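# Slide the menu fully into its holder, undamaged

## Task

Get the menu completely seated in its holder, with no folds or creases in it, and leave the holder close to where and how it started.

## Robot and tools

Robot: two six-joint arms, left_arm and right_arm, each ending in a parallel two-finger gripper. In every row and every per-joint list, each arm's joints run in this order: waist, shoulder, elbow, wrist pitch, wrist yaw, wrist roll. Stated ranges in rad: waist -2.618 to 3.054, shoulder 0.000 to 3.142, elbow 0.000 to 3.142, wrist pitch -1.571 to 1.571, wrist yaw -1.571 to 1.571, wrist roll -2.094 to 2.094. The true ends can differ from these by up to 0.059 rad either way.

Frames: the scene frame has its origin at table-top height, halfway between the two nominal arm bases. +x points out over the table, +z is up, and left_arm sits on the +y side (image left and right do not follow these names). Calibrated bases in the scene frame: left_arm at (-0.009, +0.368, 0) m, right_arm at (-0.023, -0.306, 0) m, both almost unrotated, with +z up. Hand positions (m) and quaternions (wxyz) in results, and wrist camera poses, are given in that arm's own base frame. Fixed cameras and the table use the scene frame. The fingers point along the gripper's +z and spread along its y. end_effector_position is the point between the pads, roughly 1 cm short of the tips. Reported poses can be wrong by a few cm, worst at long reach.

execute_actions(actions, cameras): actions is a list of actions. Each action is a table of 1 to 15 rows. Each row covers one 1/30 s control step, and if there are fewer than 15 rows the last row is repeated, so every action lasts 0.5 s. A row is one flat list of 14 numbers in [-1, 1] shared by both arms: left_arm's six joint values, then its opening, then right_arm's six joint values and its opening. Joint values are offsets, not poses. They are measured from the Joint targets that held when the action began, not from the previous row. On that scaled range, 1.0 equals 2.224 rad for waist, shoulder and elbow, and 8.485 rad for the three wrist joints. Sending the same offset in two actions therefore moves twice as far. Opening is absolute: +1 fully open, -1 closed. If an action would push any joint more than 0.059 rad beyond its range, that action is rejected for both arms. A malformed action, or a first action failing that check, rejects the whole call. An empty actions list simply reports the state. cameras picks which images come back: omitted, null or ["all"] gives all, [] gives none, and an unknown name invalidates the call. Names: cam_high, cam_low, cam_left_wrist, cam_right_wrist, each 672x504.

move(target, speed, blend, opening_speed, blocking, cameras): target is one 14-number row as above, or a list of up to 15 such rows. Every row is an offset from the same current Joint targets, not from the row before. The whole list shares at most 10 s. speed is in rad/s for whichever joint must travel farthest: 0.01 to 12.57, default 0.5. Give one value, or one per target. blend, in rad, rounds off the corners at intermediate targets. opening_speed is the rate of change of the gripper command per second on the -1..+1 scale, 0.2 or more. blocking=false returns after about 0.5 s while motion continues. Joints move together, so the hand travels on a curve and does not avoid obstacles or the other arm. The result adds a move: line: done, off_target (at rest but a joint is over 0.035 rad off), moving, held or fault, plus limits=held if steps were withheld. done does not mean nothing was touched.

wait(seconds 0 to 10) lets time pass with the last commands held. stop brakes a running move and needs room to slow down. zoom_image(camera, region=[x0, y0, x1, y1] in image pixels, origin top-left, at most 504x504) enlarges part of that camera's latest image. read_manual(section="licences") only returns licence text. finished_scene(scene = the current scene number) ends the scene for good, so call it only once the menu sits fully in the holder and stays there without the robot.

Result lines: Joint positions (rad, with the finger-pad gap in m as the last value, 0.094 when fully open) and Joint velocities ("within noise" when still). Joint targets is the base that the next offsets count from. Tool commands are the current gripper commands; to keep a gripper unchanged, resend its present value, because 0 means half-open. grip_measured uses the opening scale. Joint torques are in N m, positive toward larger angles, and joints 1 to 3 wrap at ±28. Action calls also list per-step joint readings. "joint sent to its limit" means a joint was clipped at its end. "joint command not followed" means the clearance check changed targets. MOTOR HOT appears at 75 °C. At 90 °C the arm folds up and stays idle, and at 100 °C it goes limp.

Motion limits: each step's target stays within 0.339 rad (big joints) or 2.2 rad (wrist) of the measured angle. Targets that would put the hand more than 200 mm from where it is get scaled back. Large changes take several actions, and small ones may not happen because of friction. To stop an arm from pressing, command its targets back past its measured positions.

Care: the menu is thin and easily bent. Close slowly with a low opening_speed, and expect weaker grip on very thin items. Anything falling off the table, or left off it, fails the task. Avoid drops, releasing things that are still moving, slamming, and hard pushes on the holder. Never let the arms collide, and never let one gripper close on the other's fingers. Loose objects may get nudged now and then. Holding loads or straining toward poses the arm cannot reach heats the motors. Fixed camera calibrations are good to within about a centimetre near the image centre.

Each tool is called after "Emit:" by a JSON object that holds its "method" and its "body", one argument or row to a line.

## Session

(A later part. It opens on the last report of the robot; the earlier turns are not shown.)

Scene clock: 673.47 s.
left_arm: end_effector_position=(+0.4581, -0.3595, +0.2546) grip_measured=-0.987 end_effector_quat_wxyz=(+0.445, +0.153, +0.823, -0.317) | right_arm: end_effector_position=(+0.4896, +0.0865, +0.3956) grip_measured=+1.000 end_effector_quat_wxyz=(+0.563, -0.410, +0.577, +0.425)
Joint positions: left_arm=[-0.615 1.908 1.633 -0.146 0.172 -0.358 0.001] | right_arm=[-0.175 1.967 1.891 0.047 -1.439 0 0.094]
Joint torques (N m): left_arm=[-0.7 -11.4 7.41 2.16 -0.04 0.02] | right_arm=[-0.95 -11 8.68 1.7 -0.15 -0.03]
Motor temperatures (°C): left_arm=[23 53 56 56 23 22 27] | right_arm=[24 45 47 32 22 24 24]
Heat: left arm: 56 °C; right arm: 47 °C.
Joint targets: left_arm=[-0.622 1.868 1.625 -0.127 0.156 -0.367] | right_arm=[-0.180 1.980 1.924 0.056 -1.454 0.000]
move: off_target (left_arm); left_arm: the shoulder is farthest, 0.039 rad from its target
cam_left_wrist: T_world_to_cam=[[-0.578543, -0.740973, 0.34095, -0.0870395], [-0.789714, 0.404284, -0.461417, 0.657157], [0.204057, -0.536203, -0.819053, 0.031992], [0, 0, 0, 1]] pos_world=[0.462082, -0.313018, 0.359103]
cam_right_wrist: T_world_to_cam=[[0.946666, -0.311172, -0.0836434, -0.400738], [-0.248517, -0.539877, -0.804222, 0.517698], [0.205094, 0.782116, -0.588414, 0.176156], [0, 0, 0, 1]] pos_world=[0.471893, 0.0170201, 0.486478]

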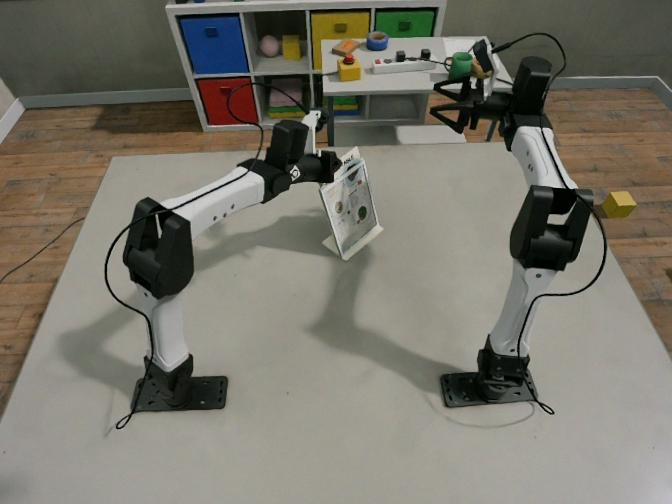

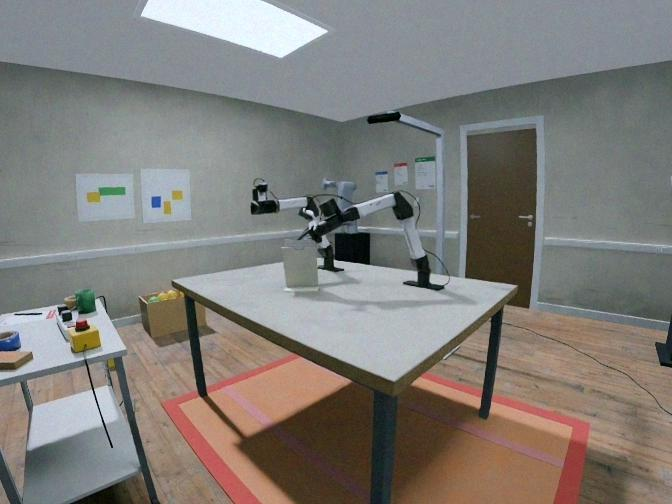

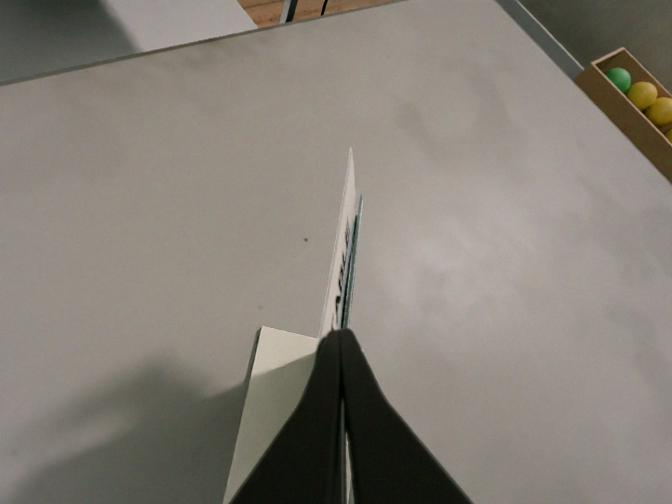

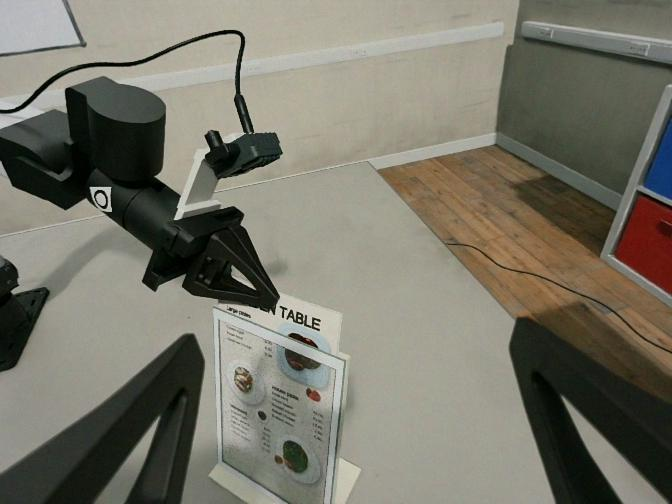

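Emit:
{"method": "move", "body": {
  "target": [
    [0,0,0.036,0,0,0,-1,0,0,0,0,0,0,1],
    [0.0193,0,0.036,0,0,0,-1,0,0,0,0,0,0,1]
  ],
  "speed": 0.12,
  "cameras": []
}}

Emit:
{"method": "wait", "body": {
  "seconds": 2
}}

Emit:
{"method": "zoom_image", "body": {
  "camera": "cam_right_wrist",
  "region": [180, 180, 400, 400]
}}

Emit:
{"method": "zoom_image", "body": {
  "camera": "cam_left_wrist",
  "region": [230, 150, 430, 400]
}}

Emit:
{"method": "zoom_image", "body": {
  "camera": "cam_high",
  "region": [270, 100, 400, 230]
}}

Scene clock: 680.47 s.
left_arm: end_effector_position=(+0.4732, -0.3463, +0.2781) grip_measured=-0.987 end_effector_quat_wxyz=(+0.470, +0.139, +0.812, -0.317) | right_arm: end_effector_position=(+0.4896, +0.0865, +0.3956) grip_measured=+1.000 end_effector_quat_wxyz=(+0.563, -0.410, +0.577, +0.425)
Joint positions: left_arm=[-0.583 1.904 1.677 -0.142 0.169 -0.358 0.001] | right_arm=[-0.175 1.967 1.891 0.047 -1.439 0 0.094]
Joint torques (N m): left_arm=[0.24 -11.12 10.7 2.18 0.01 0.02] | right_arm=[-0.96 -11 8.69 1.7 -0.15 -0.03]
Motor temperatures (°C): left_arm=[23 54 55 56 23 22 27] | right_arm=[24 45 47 32 22 24 24]
Heat: left arm: 56 °C; right arm: 47 °C.
Joint targets: left_arm=[-0.579 1.868 1.705 -0.126 0.156 -0.367] | right_arm=[-0.180 1.980 1.924 0.056 -1.454 0.000]
move: off_target (left_arm); left_arm: the shoulder is farthest, 0.036 rad from its target

Scene clock: 682.47 s.
left_arm: end_effector_position=(+0.4732, -0.3463, +0.2781) grip_measured=-0.987 end_effector_quat_wxyz=(+0.470, +0.139, +0.812, -0.317) | right_arm: end_effector_position=(+0.4896, +0.0865, +0.3956) grip_measured=+1.000 end_effector_quat_wxyz=(+0.563, -0.410, +0.577, +0.425)
Joint positions: left_arm=[-0.583 1.904 1.677 -0.142 0.169 -0.358 0.001] | right_arm=[-0.175 1.967 1.891 0.047 -1.439 0 0.094]
Joint torques (N m): left_arm=[0.36 -11.11 10.71 2.18 0.01 0.02] | right_arm=[-0.94 -10.99 8.66 1.7 -0.15 -0.03]
Motor temperatures (°C): left_arm=[23 55 56 56 23 22 27] | right_arm=[24 45 47 32 22 24 24]
Heat: left arm: 56 °C; right arm: 47 °C.
Joint targets: left_arm=[-0.579 1.868 1.705 -0.126 0.156 -0.367] | right_arm=[-0.180 1.980 1.924 0.056 -1.454 0.000]
Tool commands: left_gripper/opening=-1.0 right_gripper/opening=+1.0
wait: 2.00 s; at rest by 0.17 s
cam_left_wrist: T_world_to_cam=[[-0.566696, -0.751756, 0.337221, -0.0847228], [-0.782642, 0.363217, -0.505514, 0.669363], [0.257539, -0.550396, -0.79419, 0.0181381], [0, 0, 0, 1]] pos_world=[0.471189, -0.296832, 0.381348]
cam_right_wrist: T_world_to_cam=[[0.946666, -0.311172, -0.0836434, -0.400738], [-0.248517, -0.539877, -0.804222, 0.517698], [0.205094, 0.782116, -0.588414, 0.176156], [0, 0, 0, 1]] pos_world=[0.471893, 0.0170201, 0.486478]

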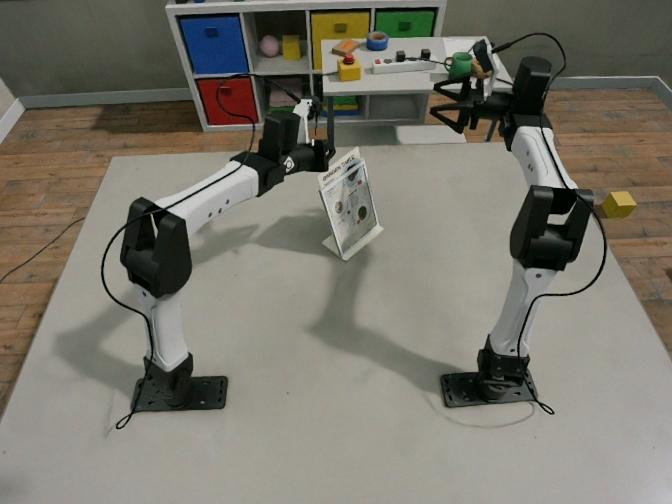

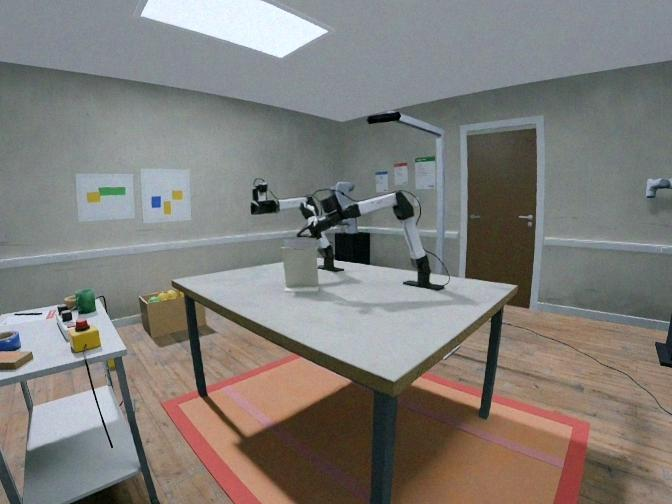

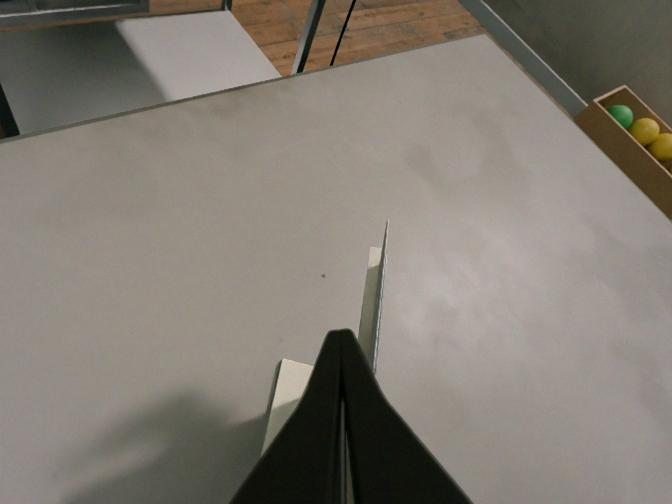

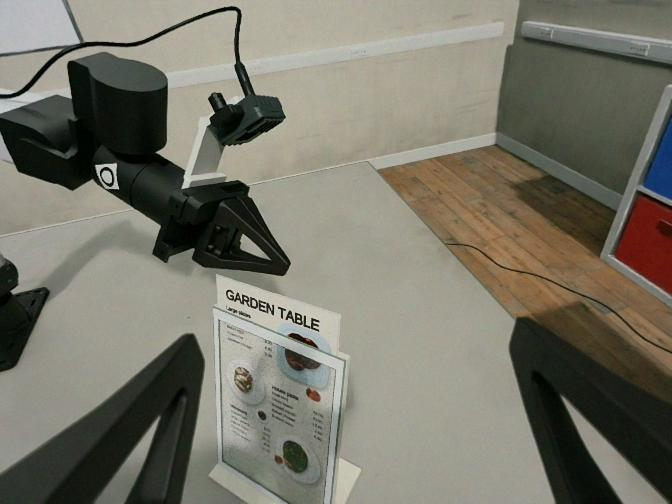

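Scaled by 2.291 from the camera's image (finer frame: 960x720).

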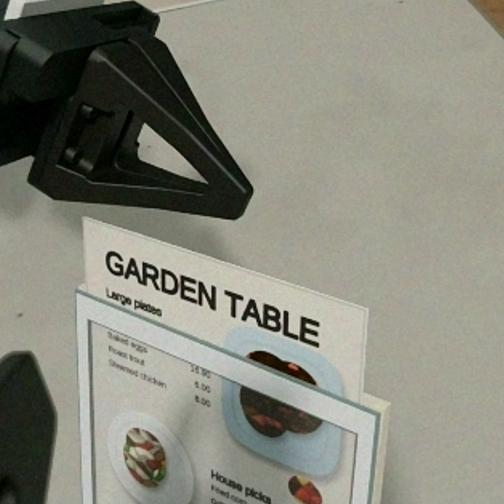

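Scaled by 2.016 from the camera's image (finer frame: 960x720).

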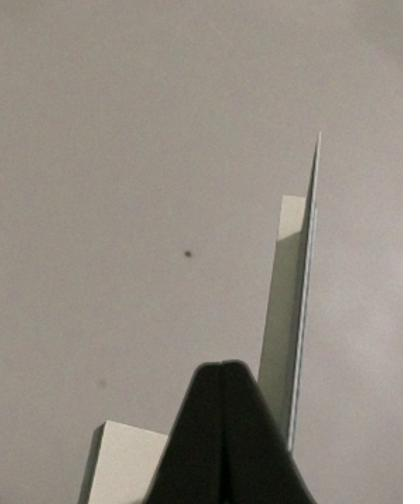

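Scaled by 3.877 from the camera's image (finer frame: 960x720).

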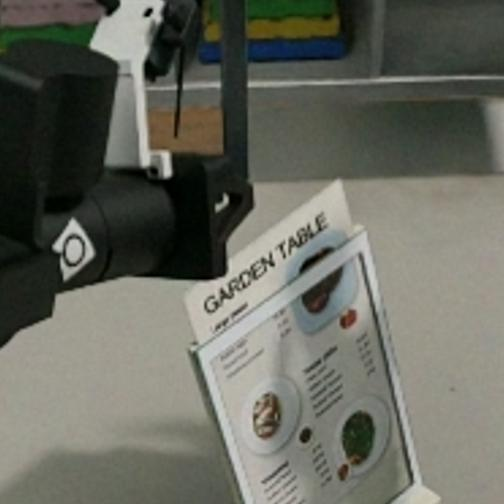

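Emit:
{"method": "move", "body": {
  "target": [
    [0,0,0,0,0,0,-0.6,0,0,0,0,0,0,1],
    [-0.0229,0,0,0,0,0,-0.6,0,0,0,0,0,0,1]
  ],
  "speed": 0.12,
  "cameras": []
}}

Emit:
{"method": "wait", "body": {
  "seconds": 1,
  "cameras": ["cam_left_wrist","cam_right_wrist"]
}}

Emit:
{"method": "zoom_image", "body": {
  "camera": "cam_left_wrist",
  "region": [230, 150, 430, 400]
}}

Emit:
{"method": "zoom_image", "body": {
  "camera": "cam_right_wrist",
  "region": [180, 180, 400, 400]
}}

Scene clock: 700.43 s.
left_arm: end_effector_position=(+0.4576, -0.3667, +0.2781) grip_measured=-0.602 end_effector_quat_wxyz=(+0.463, +0.157, +0.808, -0.327) | right_arm: end_effector_position=(+0.4896, +0.0865, +0.3956) grip_measured=+1.000 end_effector_quat_wxyz=(+0.563, -0.410, +0.577, +0.425)
Joint positions: left_arm=[-0.626 1.904 1.677 -0.142 0.168 -0.358 0.019] | right_arm=[-0.175 1.967 1.891 0.047 -1.439 0 0.094]
Joint torques (N m): left_arm=[-0.51 -11.11 10.7 2.19 0.02 0.02] | right_arm=[-0.95 -11 8.66 1.7 -0.15 -0.03]
Motor temperatures (°C): left_arm=[23 61 59 56 23 22 27] | right_arm=[24 45 47 32 22 24 24]
Heat: left arm: 61 °C; right arm: 47 °C.
Joint targets: left_arm=[-0.630 1.868 1.705 -0.126 0.156 -0.367] | right_arm=[-0.180 1.980 1.924 0.056 -1.454 0.000]
move: off_target (left_arm); left_arm: the shoulder is farthest, 0.036 rad from its target

Scene clock: 701.43 s.
left_arm: end_effector_position=(+0.4576, -0.3667, +0.2781) grip_measured=-0.602 end_effector_quat_wxyz=(+0.463, +0.157, +0.808, -0.327) | right_arm: end_effector_position=(+0.4896, +0.0865, +0.3956) grip_measured=+1.000 end_effector_quat_wxyz=(+0.563, -0.410, +0.577, +0.425)
Joint positions: left_arm=[-0.626 1.904 1.677 -0.142 0.168 -0.358 0.019] | right_arm=[-0.175 1.967 1.891 0.047 -1.439 0 0.094]
Joint torques (N m): left_arm=[-0.35 -11.12 10.71 2.18 0.02 0.02] | right_arm=[-0.94 -11 8.69 1.7 -0.15 -0.03]
Motor temperatures (°C): left_arm=[23 61 59 56 23 22 27] | right_arm=[24 45 47 32 22 24 24]
Heat: left arm: 61 °C; right arm: 47 °C.
Joint targets: left_arm=[-0.630 1.868 1.705 -0.126 0.156 -0.367] | right_arm=[-0.180 1.980 1.924 0.056 -1.454 0.000]
Tool commands: left_gripper/opening=-0.6 right_gripper/opening=+1.0
wait: 1.00 s; at rest by 0.17 s
cam_left_wrist: T_world_to_cam=[[-0.598905, -0.726398, 0.337133, -0.0848855], [-0.766065, 0.396994, -0.50551, 0.669276], [0.233362, -0.561018, -0.79423, 0.0181357], [0, 0, 0, 1]] pos_world=[0.457638, -0.317184, 0.381347]
cam_right_wrist: T_world_to_cam=[[0.946666, -0.311172, -0.0836434, -0.400738], [-0.248517, -0.539877, -0.804222, 0.517698], [0.205094, 0.782116, -0.588414, 0.176156], [0, 0, 0, 1]] pos_world=[0.471893, 0.0170201, 0.486478]

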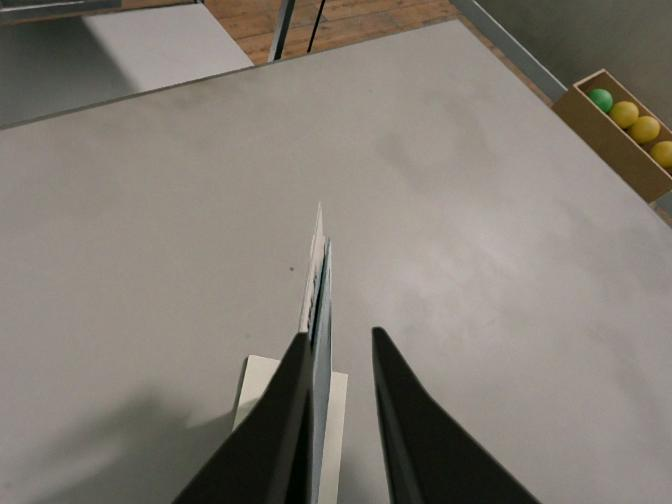

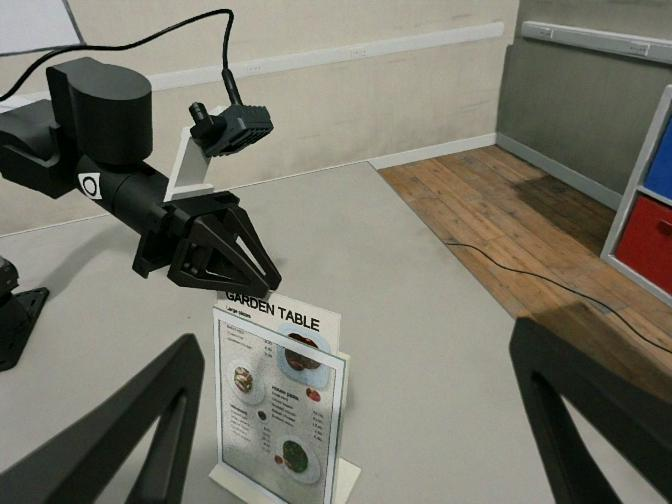

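Scaled by 2.016 from the camera's image (finer frame: 960x720).

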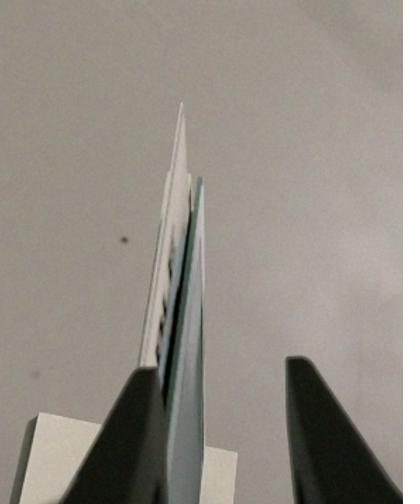

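Scaled by 2.291 from the camera's image (finer frame: 960x720).

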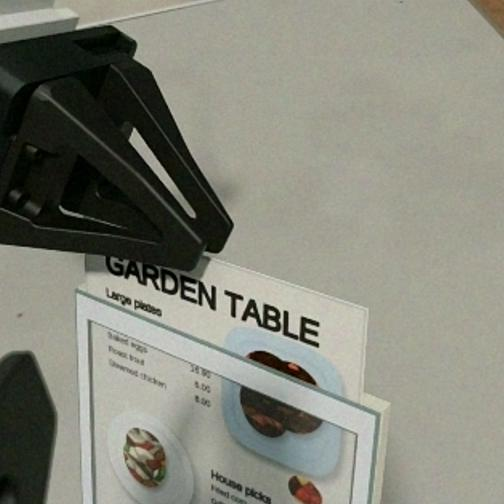

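Emit:
{"method": "move", "body": {
  "target": [
    [0.0135,0,0,0,0,0,-0.6,0,0,0,0,0,0,1],
    [0.0135,0,-0.0324,0,0,0,-0.6,0,0,0,0,0,0,1]
  ],
  "speed": 0.1,
  "cameras": []
}}

Emit:
{"method": "wait", "body": {
  "seconds": 1,
  "cameras": ["cam_left_wrist","cam_right_wrist"]
}}

Emit:
{"method": "zoom_image", "body": {
  "camera": "cam_left_wrist",
  "region": [230, 150, 430, 400]
}}

Emit:
{"method": "zoom_image", "body": {
  "camera": "cam_right_wrist",
  "region": [180, 180, 400, 400]
}}

Scene clock: 707.07 s.
left_arm: end_effector_position=(+0.4626, -0.3549, +0.2615) grip_measured=-0.602 end_effector_quat_wxyz=(+0.454, +0.148, +0.820, -0.316) | right_arm: end_effector_position=(+0.4896, +0.0865, +0.3956) grip_measured=+1.000 end_effector_quat_wxyz=(+0.563, -0.410, +0.577, +0.425)
Joint positions: left_arm=[-0.605 1.904 1.64 -0.141 0.168 -0.358 0.019] | right_arm=[-0.175 1.967 1.891 0.047 -1.439 0 0.094]
Joint torques (N m): left_arm=[0.5 -11.04 7.5 2.14 0.02 0.02] | right_arm=[-0.95 -11 8.68 1.7 -0.14 -0.03]
Motor temperatures (°C): left_arm=[23 62 59 56 23 22 27] | right_arm=[24 45 47 32 22 24 24]
Heat: left arm: 62 °C; right arm: 47 °C.
Joint targets: left_arm=[-0.600 1.868 1.633 -0.127 0.156 -0.367] | right_arm=[-0.180 1.980 1.924 0.056 -1.454 0.000]
move: off_target (left_arm); left_arm: the shoulder is farthest, 0.036 rad from its target

Scene clock: 708.07 s.
left_arm: end_effector_position=(+0.4626, -0.3549, +0.2615) grip_measured=-0.602 end_effector_quat_wxyz=(+0.454, +0.148, +0.820, -0.316) | right_arm: end_effector_position=(+0.4896, +0.0865, +0.3956) grip_measured=+1.000 end_effector_quat_wxyz=(+0.563, -0.410, +0.577, +0.425)
Joint positions: left_arm=[-0.605 1.904 1.64 -0.141 0.168 -0.358 0.019] | right_arm=[-0.175 1.967 1.891 0.047 -1.439 0 0.094]
Joint torques (N m): left_arm=[0.51 -11.06 7.51 2.15 0.03 0.01] | right_arm=[-0.94 -10.99 8.66 1.7 -0.14 -0.02]
Motor temperatures (°C): left_arm=[23 62 59 56 23 22 27] | right_arm=[24 45 47 32 22 24 24]
Heat: left arm: 62 °C; right arm: 47 °C.
Joint targets: left_arm=[-0.600 1.868 1.633 -0.127 0.156 -0.367] | right_arm=[-0.180 1.980 1.924 0.056 -1.454 0.000]
Tool commands: left_gripper/opening=-0.6 right_gripper/opening=+1.0
wait: 1.00 s; at rest by 0.17 s
cam_left_wrist: T_world_to_cam=[[-0.573775, -0.745598, 0.33892, -0.086678], [-0.788089, 0.389981, -0.476267, 0.660115], [0.222931, -0.540369, -0.811359, 0.0270903], [0, 0, 0, 1]] pos_world=[0.464457, -0.307421, 0.365748]
cam_right_wrist: T_world_to_cam=[[0.946666, -0.311172, -0.0836434, -0.400738], [-0.248517, -0.539877, -0.804222, 0.517698], [0.205094, 0.782116, -0.588414, 0.176156], [0, 0, 0, 1]] pos_world=[0.471893, 0.0170201, 0.486478]

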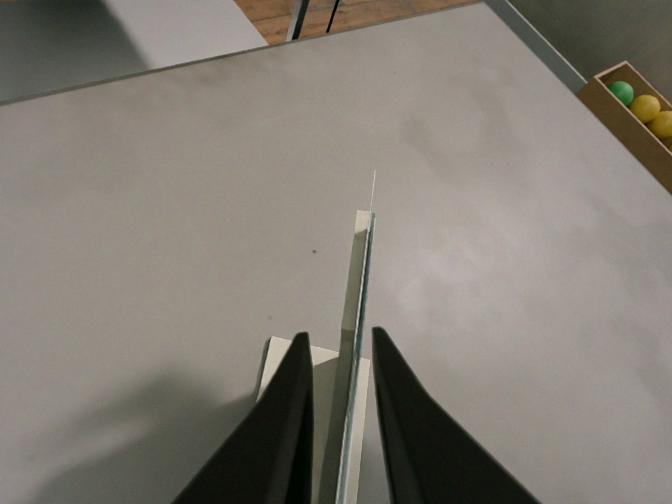

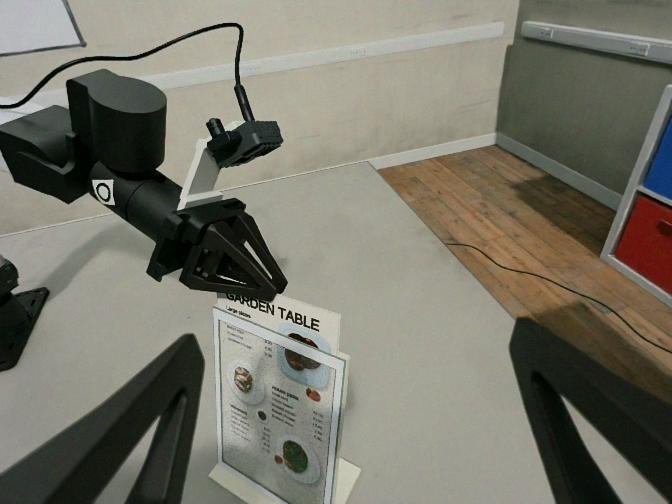

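Scaled by 2.016 from the camera's image (finer frame: 960x720).

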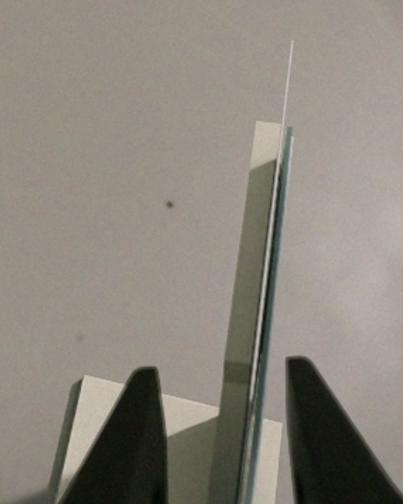

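Scaled by 2.291 from the camera's image (finer frame: 960x720).

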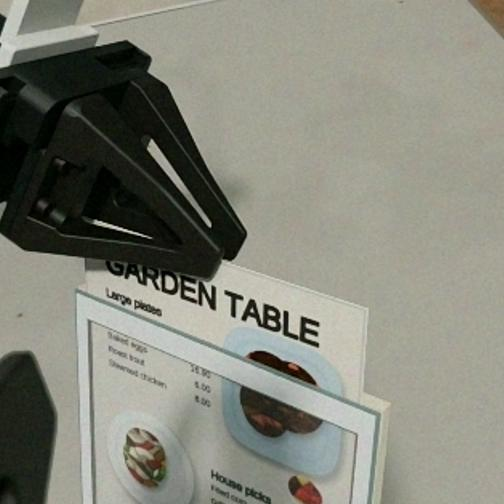

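Emit:
{"method": "move", "body": {
  "target": [
    [-0.0108,0,-0.0065,0.001,0,0,-0.6,0,0,0,0,0,0,1],
    [-0.0108,0,-0.0065,0.001,0,0,-1,0,0,0,0,0,0,1]
  ],
  "speed": 0.1,
  "opening_speed": 0.25,
  "cameras": ["cam_left_wrist","cam_right_wrist"]
}}

Emit:
{"method": "zoom_image", "body": {
  "camera": "cam_left_wrist",
  "region": [230, 150, 430, 400]
}}

Emit:
{"method": "zoom_image", "body": {
  "camera": "cam_right_wrist",
  "region": [180, 180, 400, 400]
}}

Scene clock: 713.87 s.
left_arm: end_effector_position=(+0.4572, -0.3600, +0.2559) grip_measured=-0.985 end_effector_quat_wxyz=(+0.448, +0.153, +0.821, -0.317) | right_arm: end_effector_position=(+0.4896, +0.0865, +0.3956) grip_measured=+1.000 end_effector_quat_wxyz=(+0.563, -0.410, +0.577, +0.425)
Joint positions: left_arm=[-0.618 1.904 1.627 -0.137 0.168 -0.358 0.001] | right_arm=[-0.175 1.967 1.891 0.047 -1.439 0 0.094]
Joint torques (N m): left_arm=[-0.64 -11.04 7.41 2.19 0.03 0.02] | right_arm=[-0.95 -10.99 8.66 1.7 -0.14 -0.02]
Motor temperatures (°C): left_arm=[23 63 58 56 23 22 27] | right_arm=[24 45 47 32 22 24 24]
Heat: left arm: 63 °C; right arm: 47 °C.
Joint targets: left_arm=[-0.624 1.868 1.619 -0.118 0.156 -0.367] | right_arm=[-0.180 1.980 1.924 0.056 -1.454 0.000]
move: off_target (left_arm); target 2's new numbers were sent with left_arm's shoulder 0.036 rad from that target; left_arm: the shoulder is farthest, 0.036 rad from its target
cam_left_wrist: T_world_to_cam=[[-0.580153, -0.740521, 0.339192, -0.0869817], [-0.787031, 0.402408, -0.467601, 0.65708], [0.209775, -0.538234, -0.816271, 0.0289907], [0, 0, 0, 1]] pos_world=[0.460598, -0.313222, 0.360419]
cam_right_wrist: T_world_to_cam=[[0.946666, -0.311172, -0.0836434, -0.400738], [-0.248517, -0.539877, -0.804222, 0.517698], [0.205094, 0.782116, -0.588414, 0.176156], [0, 0, 0, 1]] pos_world=[0.471893, 0.0170201, 0.486478]

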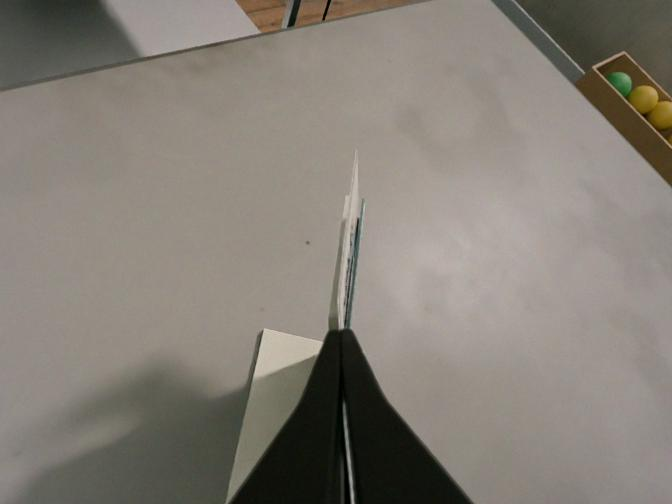

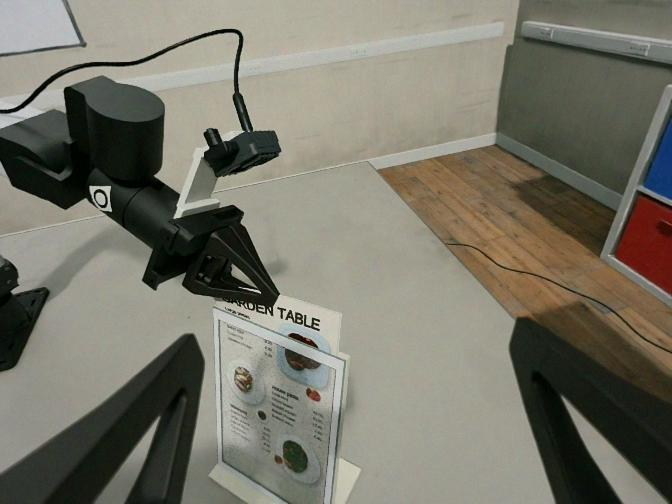

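Scaled by 2.016 from the camera's image (finer frame: 960x720).

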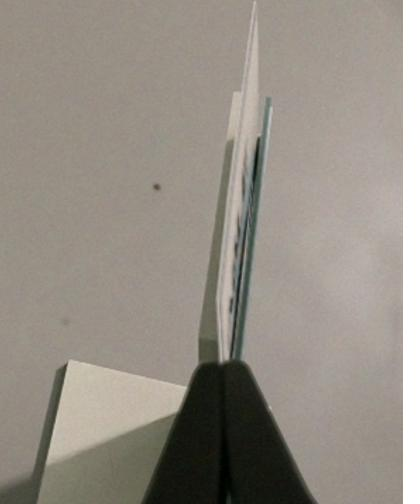

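Scaled by 2.291 from the camera's image (finer frame: 960x720).

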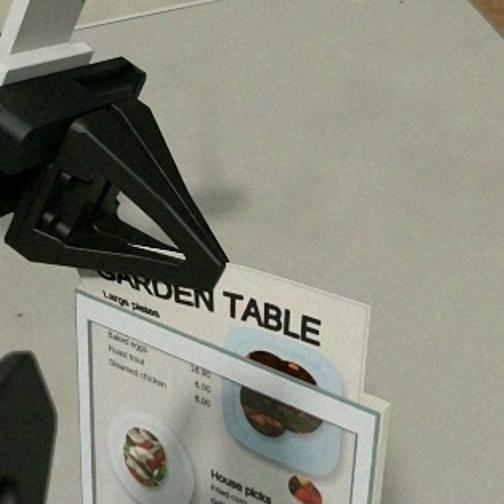

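Emit:
{"method": "move", "body": {
  "target": [-0.0045,0,-0.0355,0.0093,-0.0012,0,-1,0,0,0,0,0,0,1],
  "speed": 0.06,
  "cameras": ["cam_left_wrist","cam_right_wrist","cam_high"]
}}

Emit:
{"method": "zoom_image", "body": {
  "camera": "cam_left_wrist",
  "region": [230, 150, 430, 400]
}}

Emit:
{"method": "zoom_image", "body": {
  "camera": "cam_right_wrist",
  "region": [180, 180, 400, 400]
}}

Scene clock: 720.93 s.
left_arm: end_effector_position=(+0.4551, -0.3615, +0.2409) grip_measured=-0.985 end_effector_quat_wxyz=(+0.454, +0.154, +0.818, -0.319) | right_arm: end_effector_position=(+0.4896, +0.0865, +0.3956) grip_measured=+1.000 end_effector_quat_wxyz=(+0.563, -0.410, +0.577, +0.425)
Joint positions: left_arm=[-0.624 1.9 1.551 -0.051 0.161 -0.358 0.001] | right_arm=[-0.175 1.967 1.891 0.047 -1.439 0 0.094]
Joint torques (N m): left_arm=[-1.01 -10.73 7.02 2.12 -0.01 0.01] | right_arm=[-0.95 -11 8.68 1.69 -0.15 -0.02]
Motor temperatures (°C): left_arm=[23 64 57 56 23 22 27] | right_arm=[24 45 47 32 22 24 24]
Heat: left arm: 64 °C; right arm: 47 °C.
Joint targets: left_arm=[-0.634 1.868 1.539 -0.039 0.146 -0.367] | right_arm=[-0.180 1.980 1.924 0.056 -1.454 0.000]
move: done
cam_left_wrist: T_world_to_cam=[[-0.58446, -0.738493, 0.336206, -0.0808578], [-0.781088, 0.399812, -0.479638, 0.648196], [0.21979, -0.542935, -0.810502, 0.00872088], [0, 0, 0, 1]] pos_world=[0.457123, -0.314134, 0.345152]
cam_right_wrist: T_world_to_cam=[[0.946666, -0.311172, -0.0836434, -0.400738], [-0.248517, -0.539877, -0.804222, 0.517698], [0.205094, 0.782116, -0.588414, 0.176156], [0, 0, 0, 1]] pos_world=[0.471893, 0.0170201, 0.486478]
Images, in order (width x height): cam_high 672x504, cam_left_wrist 672x504, cam_right_wrist 672x504.

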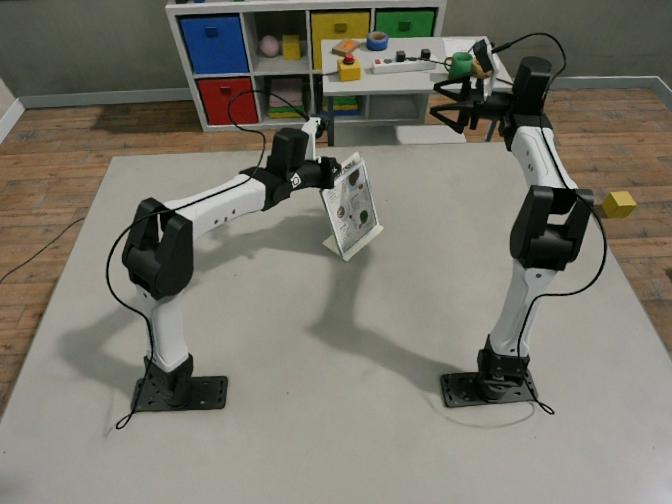

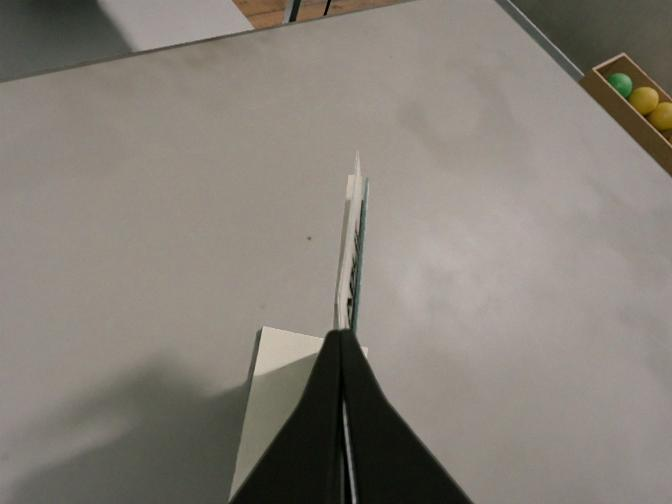

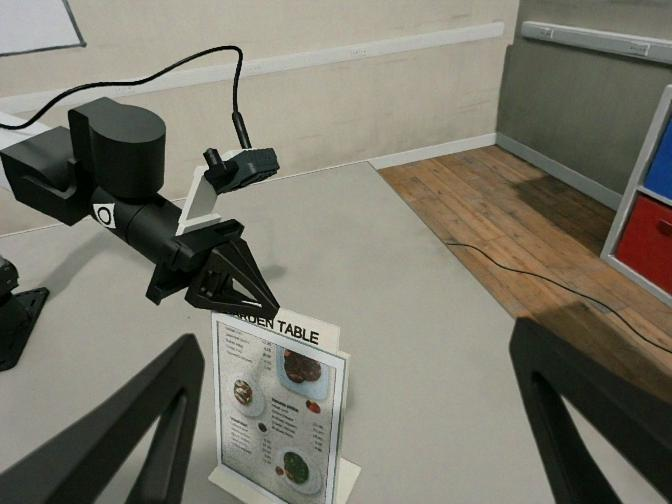

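Scaled by 2.016 from the camera's image (finer frame: 960x720).

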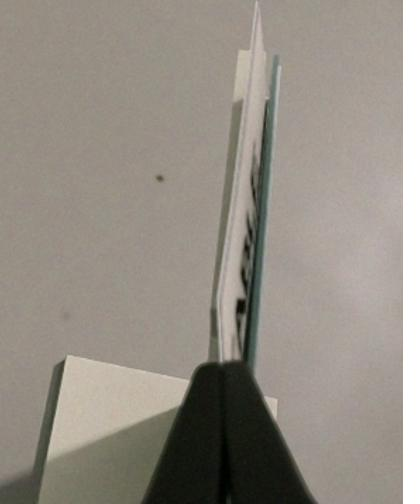

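Scaled by 2.291 from the camera's image (finer frame: 960x720).

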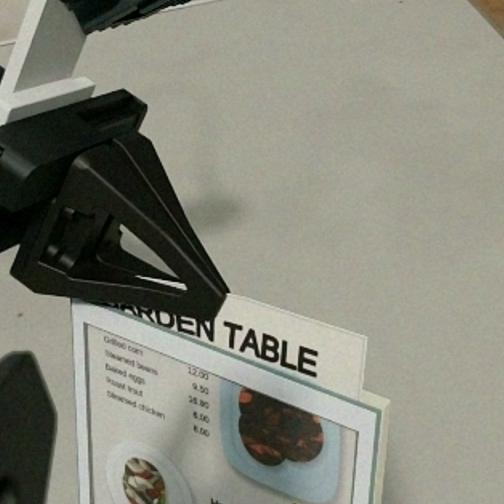

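Emit:
{"method": "move", "body": {
  "target": [
    [0,0,0,0,0,0,-0.7,0,0,0,0,0,0,1],
    [0,0,0.0949,0,0,0,-0.7,0,0,0,0,0,0,1],
    [0.0175,0.1012,0.3004,-0.0823,0.0035,0.1847,-0.7,0,0,0,0,0,0,1],
    [0.0175,0.1012,0.3004,-0.0823,0.0035,0.1847,-1,0,0,0,0,0,0,1]
  ],
  "speed": [0.2,0.12,0.5,0.5],
  "opening_speed": 0.3
}}

Emit:
{"method": "zoom_image", "body": {
  "camera": "cam_right_wrist",
  "region": [180, 180, 400, 400]
}}

Emit:
{"method": "zoom_image", "body": {
  "camera": "cam_high",
  "region": [270, 100, 400, 270]
}}

Scene clock: 743.40 s.
left_arm: end_effector_position=(+0.4651, -0.3541, +0.2871) grip_measured=-0.987 end_effector_quat_wxyz=(+0.457, +0.716, +0.525, +0.063) | right_arm: end_effector_position=(+0.4896, +0.0865, +0.3956) grip_measured=+1.000 end_effector_quat_wxyz=(+0.563, -0.410, +0.577, +0.425)
Joint positions: left_arm=[-0.604 2.078 2.179 -0.723 0.161 1.19 0.001] | right_arm=[-0.175 1.967 1.891 0.047 -1.439 0 0.094]
Joint torques (N m): left_arm=[0.84 -7.83 10.09 1.67 0.42 0.11] | right_arm=[-0.94 -11 8.65 1.7 -0.15 -0.03]
Motor temperatures (°C): left_arm=[23 61 57 55 23 22 27] | right_arm=[24 45 47 32 22 24 24]
Heat: left arm: 61 °C; right arm: 47 °C.
Joint targets: left_arm=[-0.595 2.093 2.208 -0.737 0.175 1.200] | right_arm=[-0.180 1.980 1.924 0.056 -1.454 0.000]
move: done
cam_left_wrist: T_world_to_cam=[[-0.674657, 0.0913139, -0.732462, 0.557528], [0.0669897, 0.995798, 0.0624403, 0.336206], [0.735085, -0.00694161, -0.677939, -0.0399491], [0, 0, 0, 1]] pos_world=[0.382983, -0.38598, 0.360292]
cam_right_wrist: T_world_to_cam=[[0.946666, -0.311172, -0.0836434, -0.400738], [-0.248517, -0.539877, -0.804222, 0.517698], [0.205094, 0.782116, -0.588414, 0.176156], [0, 0, 0, 1]] pos_world=[0.471893, 0.0170201, 0.486478]

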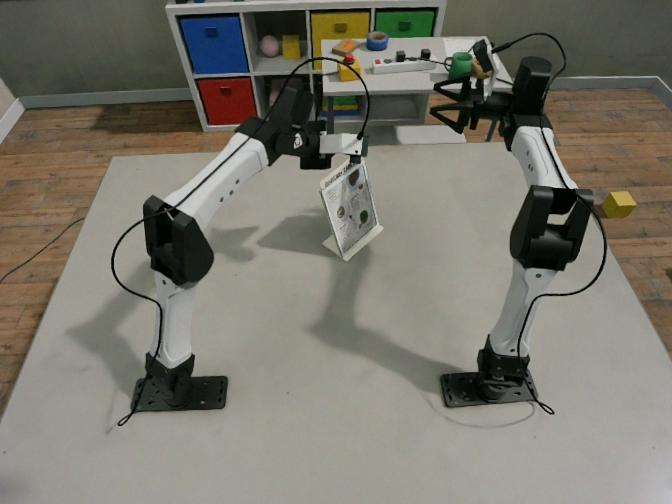

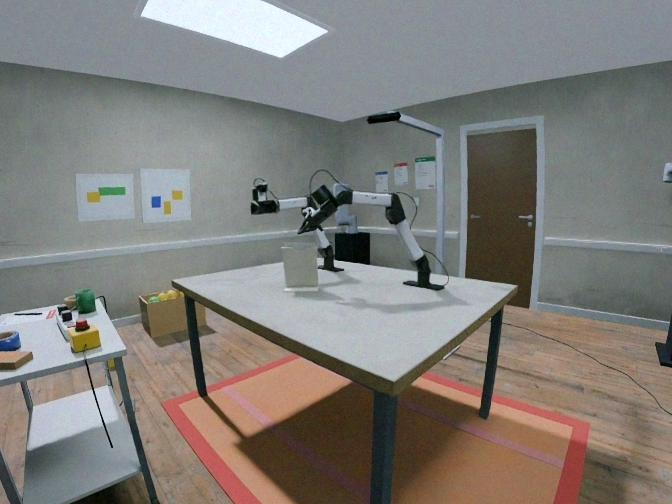

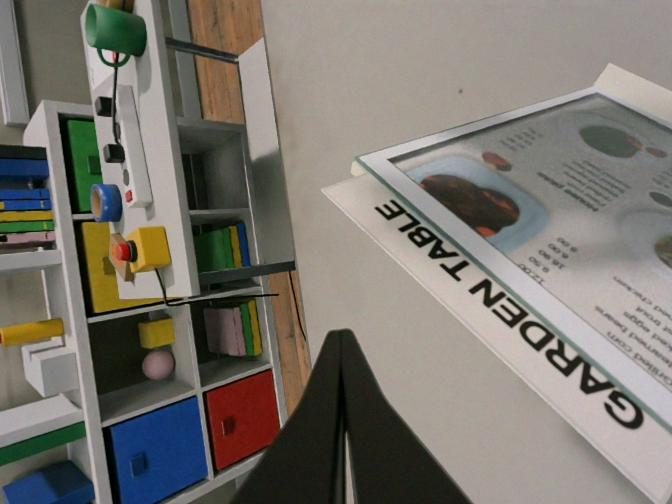

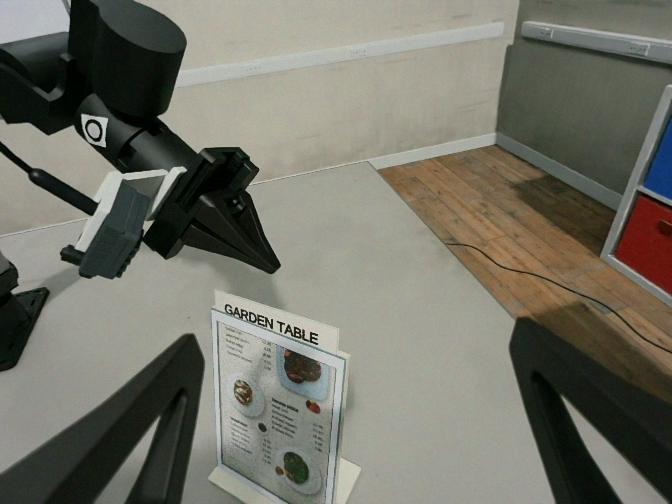

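Scaled by 2.291 from the camera's image (finer frame: 960x720).

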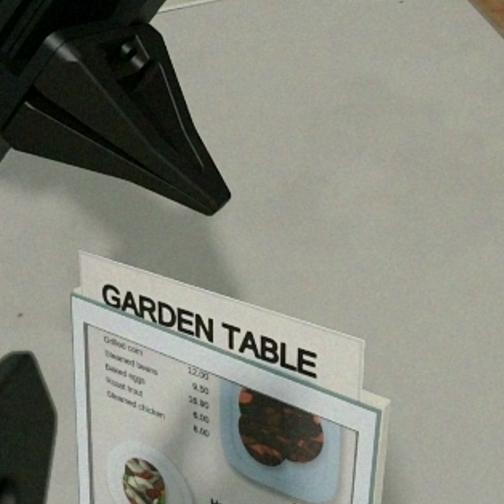

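Scaled by 2.965 from the camera's image (finer frame: 960x720).

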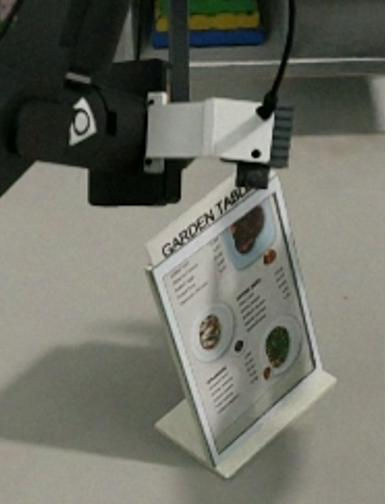

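Emit:
{"method": "move", "body": {
  "target": [
    [-0.008,-0.018,-0.0157,0.0035,-0.0035,0,-1,0,0,0,0,0,0,1],
    [-0.0148,-0.0418,-0.1012,0.0207,-0.0052,0,-1,0,0,0,0,0,0,1]
  ],
  "speed": 0.1
}}

Emit:
{"method": "zoom_image", "body": {
  "camera": "cam_right_wrist",
  "region": [180, 180, 400, 400]
}}

Emit:
{"method": "zoom_image", "body": {
  "camera": "cam_low",
  "region": [260, 190, 360, 300]
}}

Scene clock: 755.10 s.
left_arm: end_effector_position=(+0.4610, -0.3601, +0.2516) grip_measured=-0.987 end_effector_quat_wxyz=(+0.451, +0.720, +0.523, +0.064) | right_arm: end_effector_position=(+0.4896, +0.0865, +0.3956) grip_measured=+1.000 end_effector_quat_wxyz=(+0.563, -0.410, +0.577, +0.425)
Joint positions: left_arm=[-0.62 2.042 1.991 -0.582 0.147 1.19 0.001] | right_arm=[-0.175 1.967 1.891 0.047 -1.439 0 0.094]
Joint torques (N m): left_arm=[-0.77 -12.23 7.09 1.97 0.08 0.1] | right_arm=[-0.95 -11.02 8.68 1.7 -0.14 -0.03]
Motor temperatures (°C): left_arm=[23 61 58 54 23 22 27] | right_arm=[24 45 47 32 22 24 24]
Heat: left arm: 61 °C; right arm: 47 °C.
Joint targets: left_arm=[-0.628 2.000 1.983 -0.562 0.132 1.200] | right_arm=[-0.180 1.980 1.924 0.056 -1.454 0.000]
move: off_target (left_arm); left_arm: the shoulder is farthest, 0.042 rad from its target
cam_left_wrist: T_world_to_cam=[[-0.677628, 0.104954, -0.727877, 0.534513], [0.0727268, 0.994476, 0.0756899, 0.338117], [0.7318, -0.00164656, -0.681518, -0.0566399], [0, 0, 0, 1]] pos_world=[0.37906, -0.392442, 0.324867]
cam_right_wrist: T_world_to_cam=[[0.946666, -0.311172, -0.0836434, -0.400738], [-0.248517, -0.539877, -0.804222, 0.517698], [0.205094, 0.782116, -0.588414, 0.176156], [0, 0, 0, 1]] pos_world=[0.471893, 0.0170201, 0.486478]

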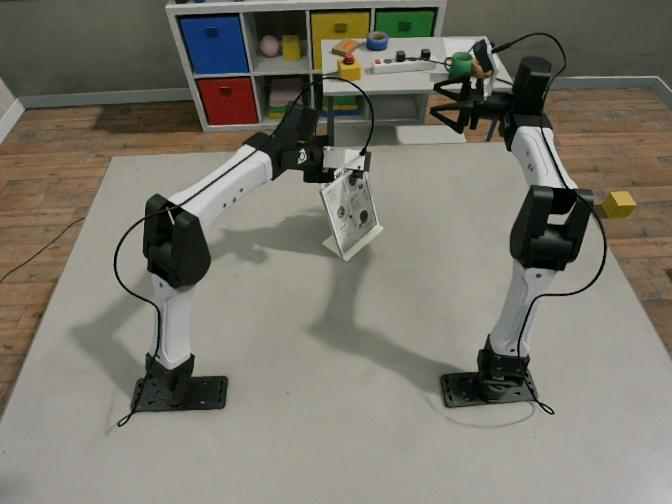

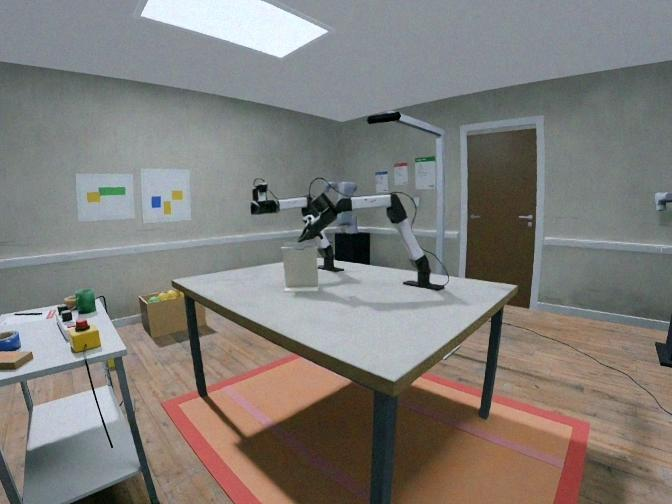

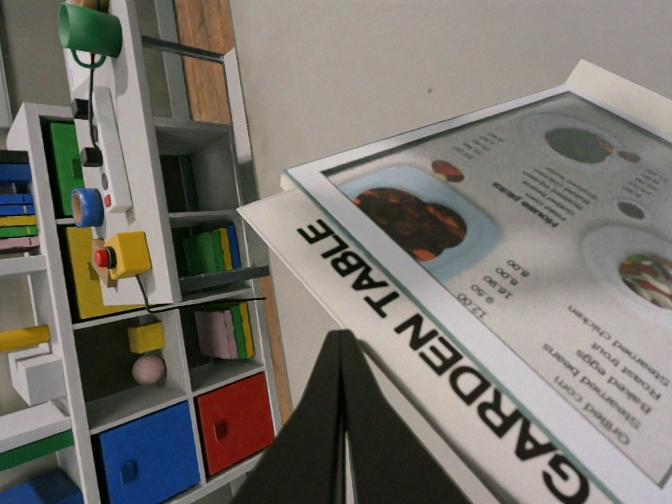

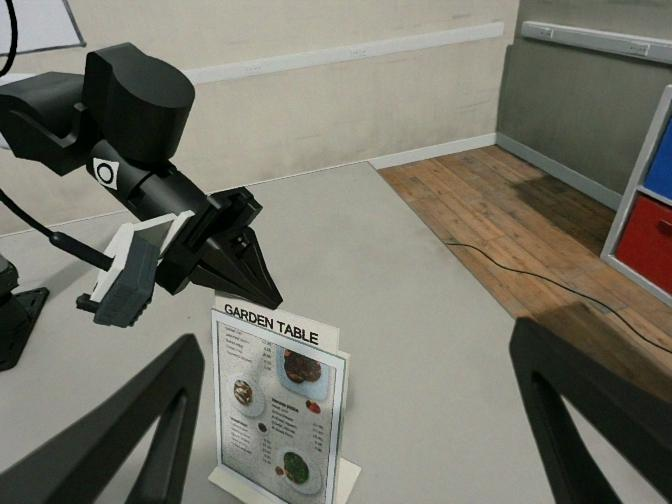

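Scaled by 2.291 from the camera's image (finer frame: 960x720).

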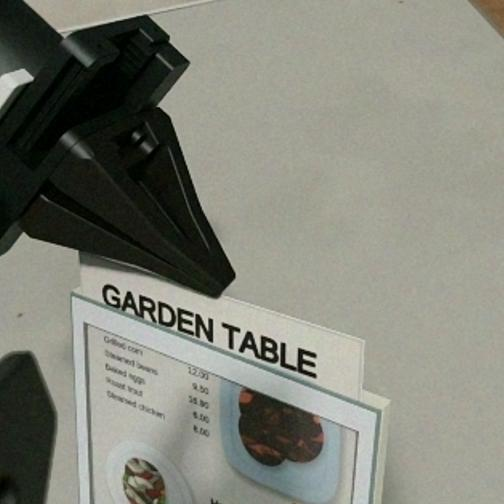

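Scaled by 4.582 from the camera's image (finer frame: 960x720).

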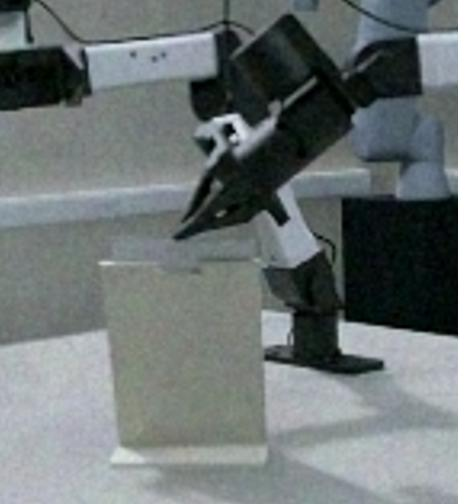

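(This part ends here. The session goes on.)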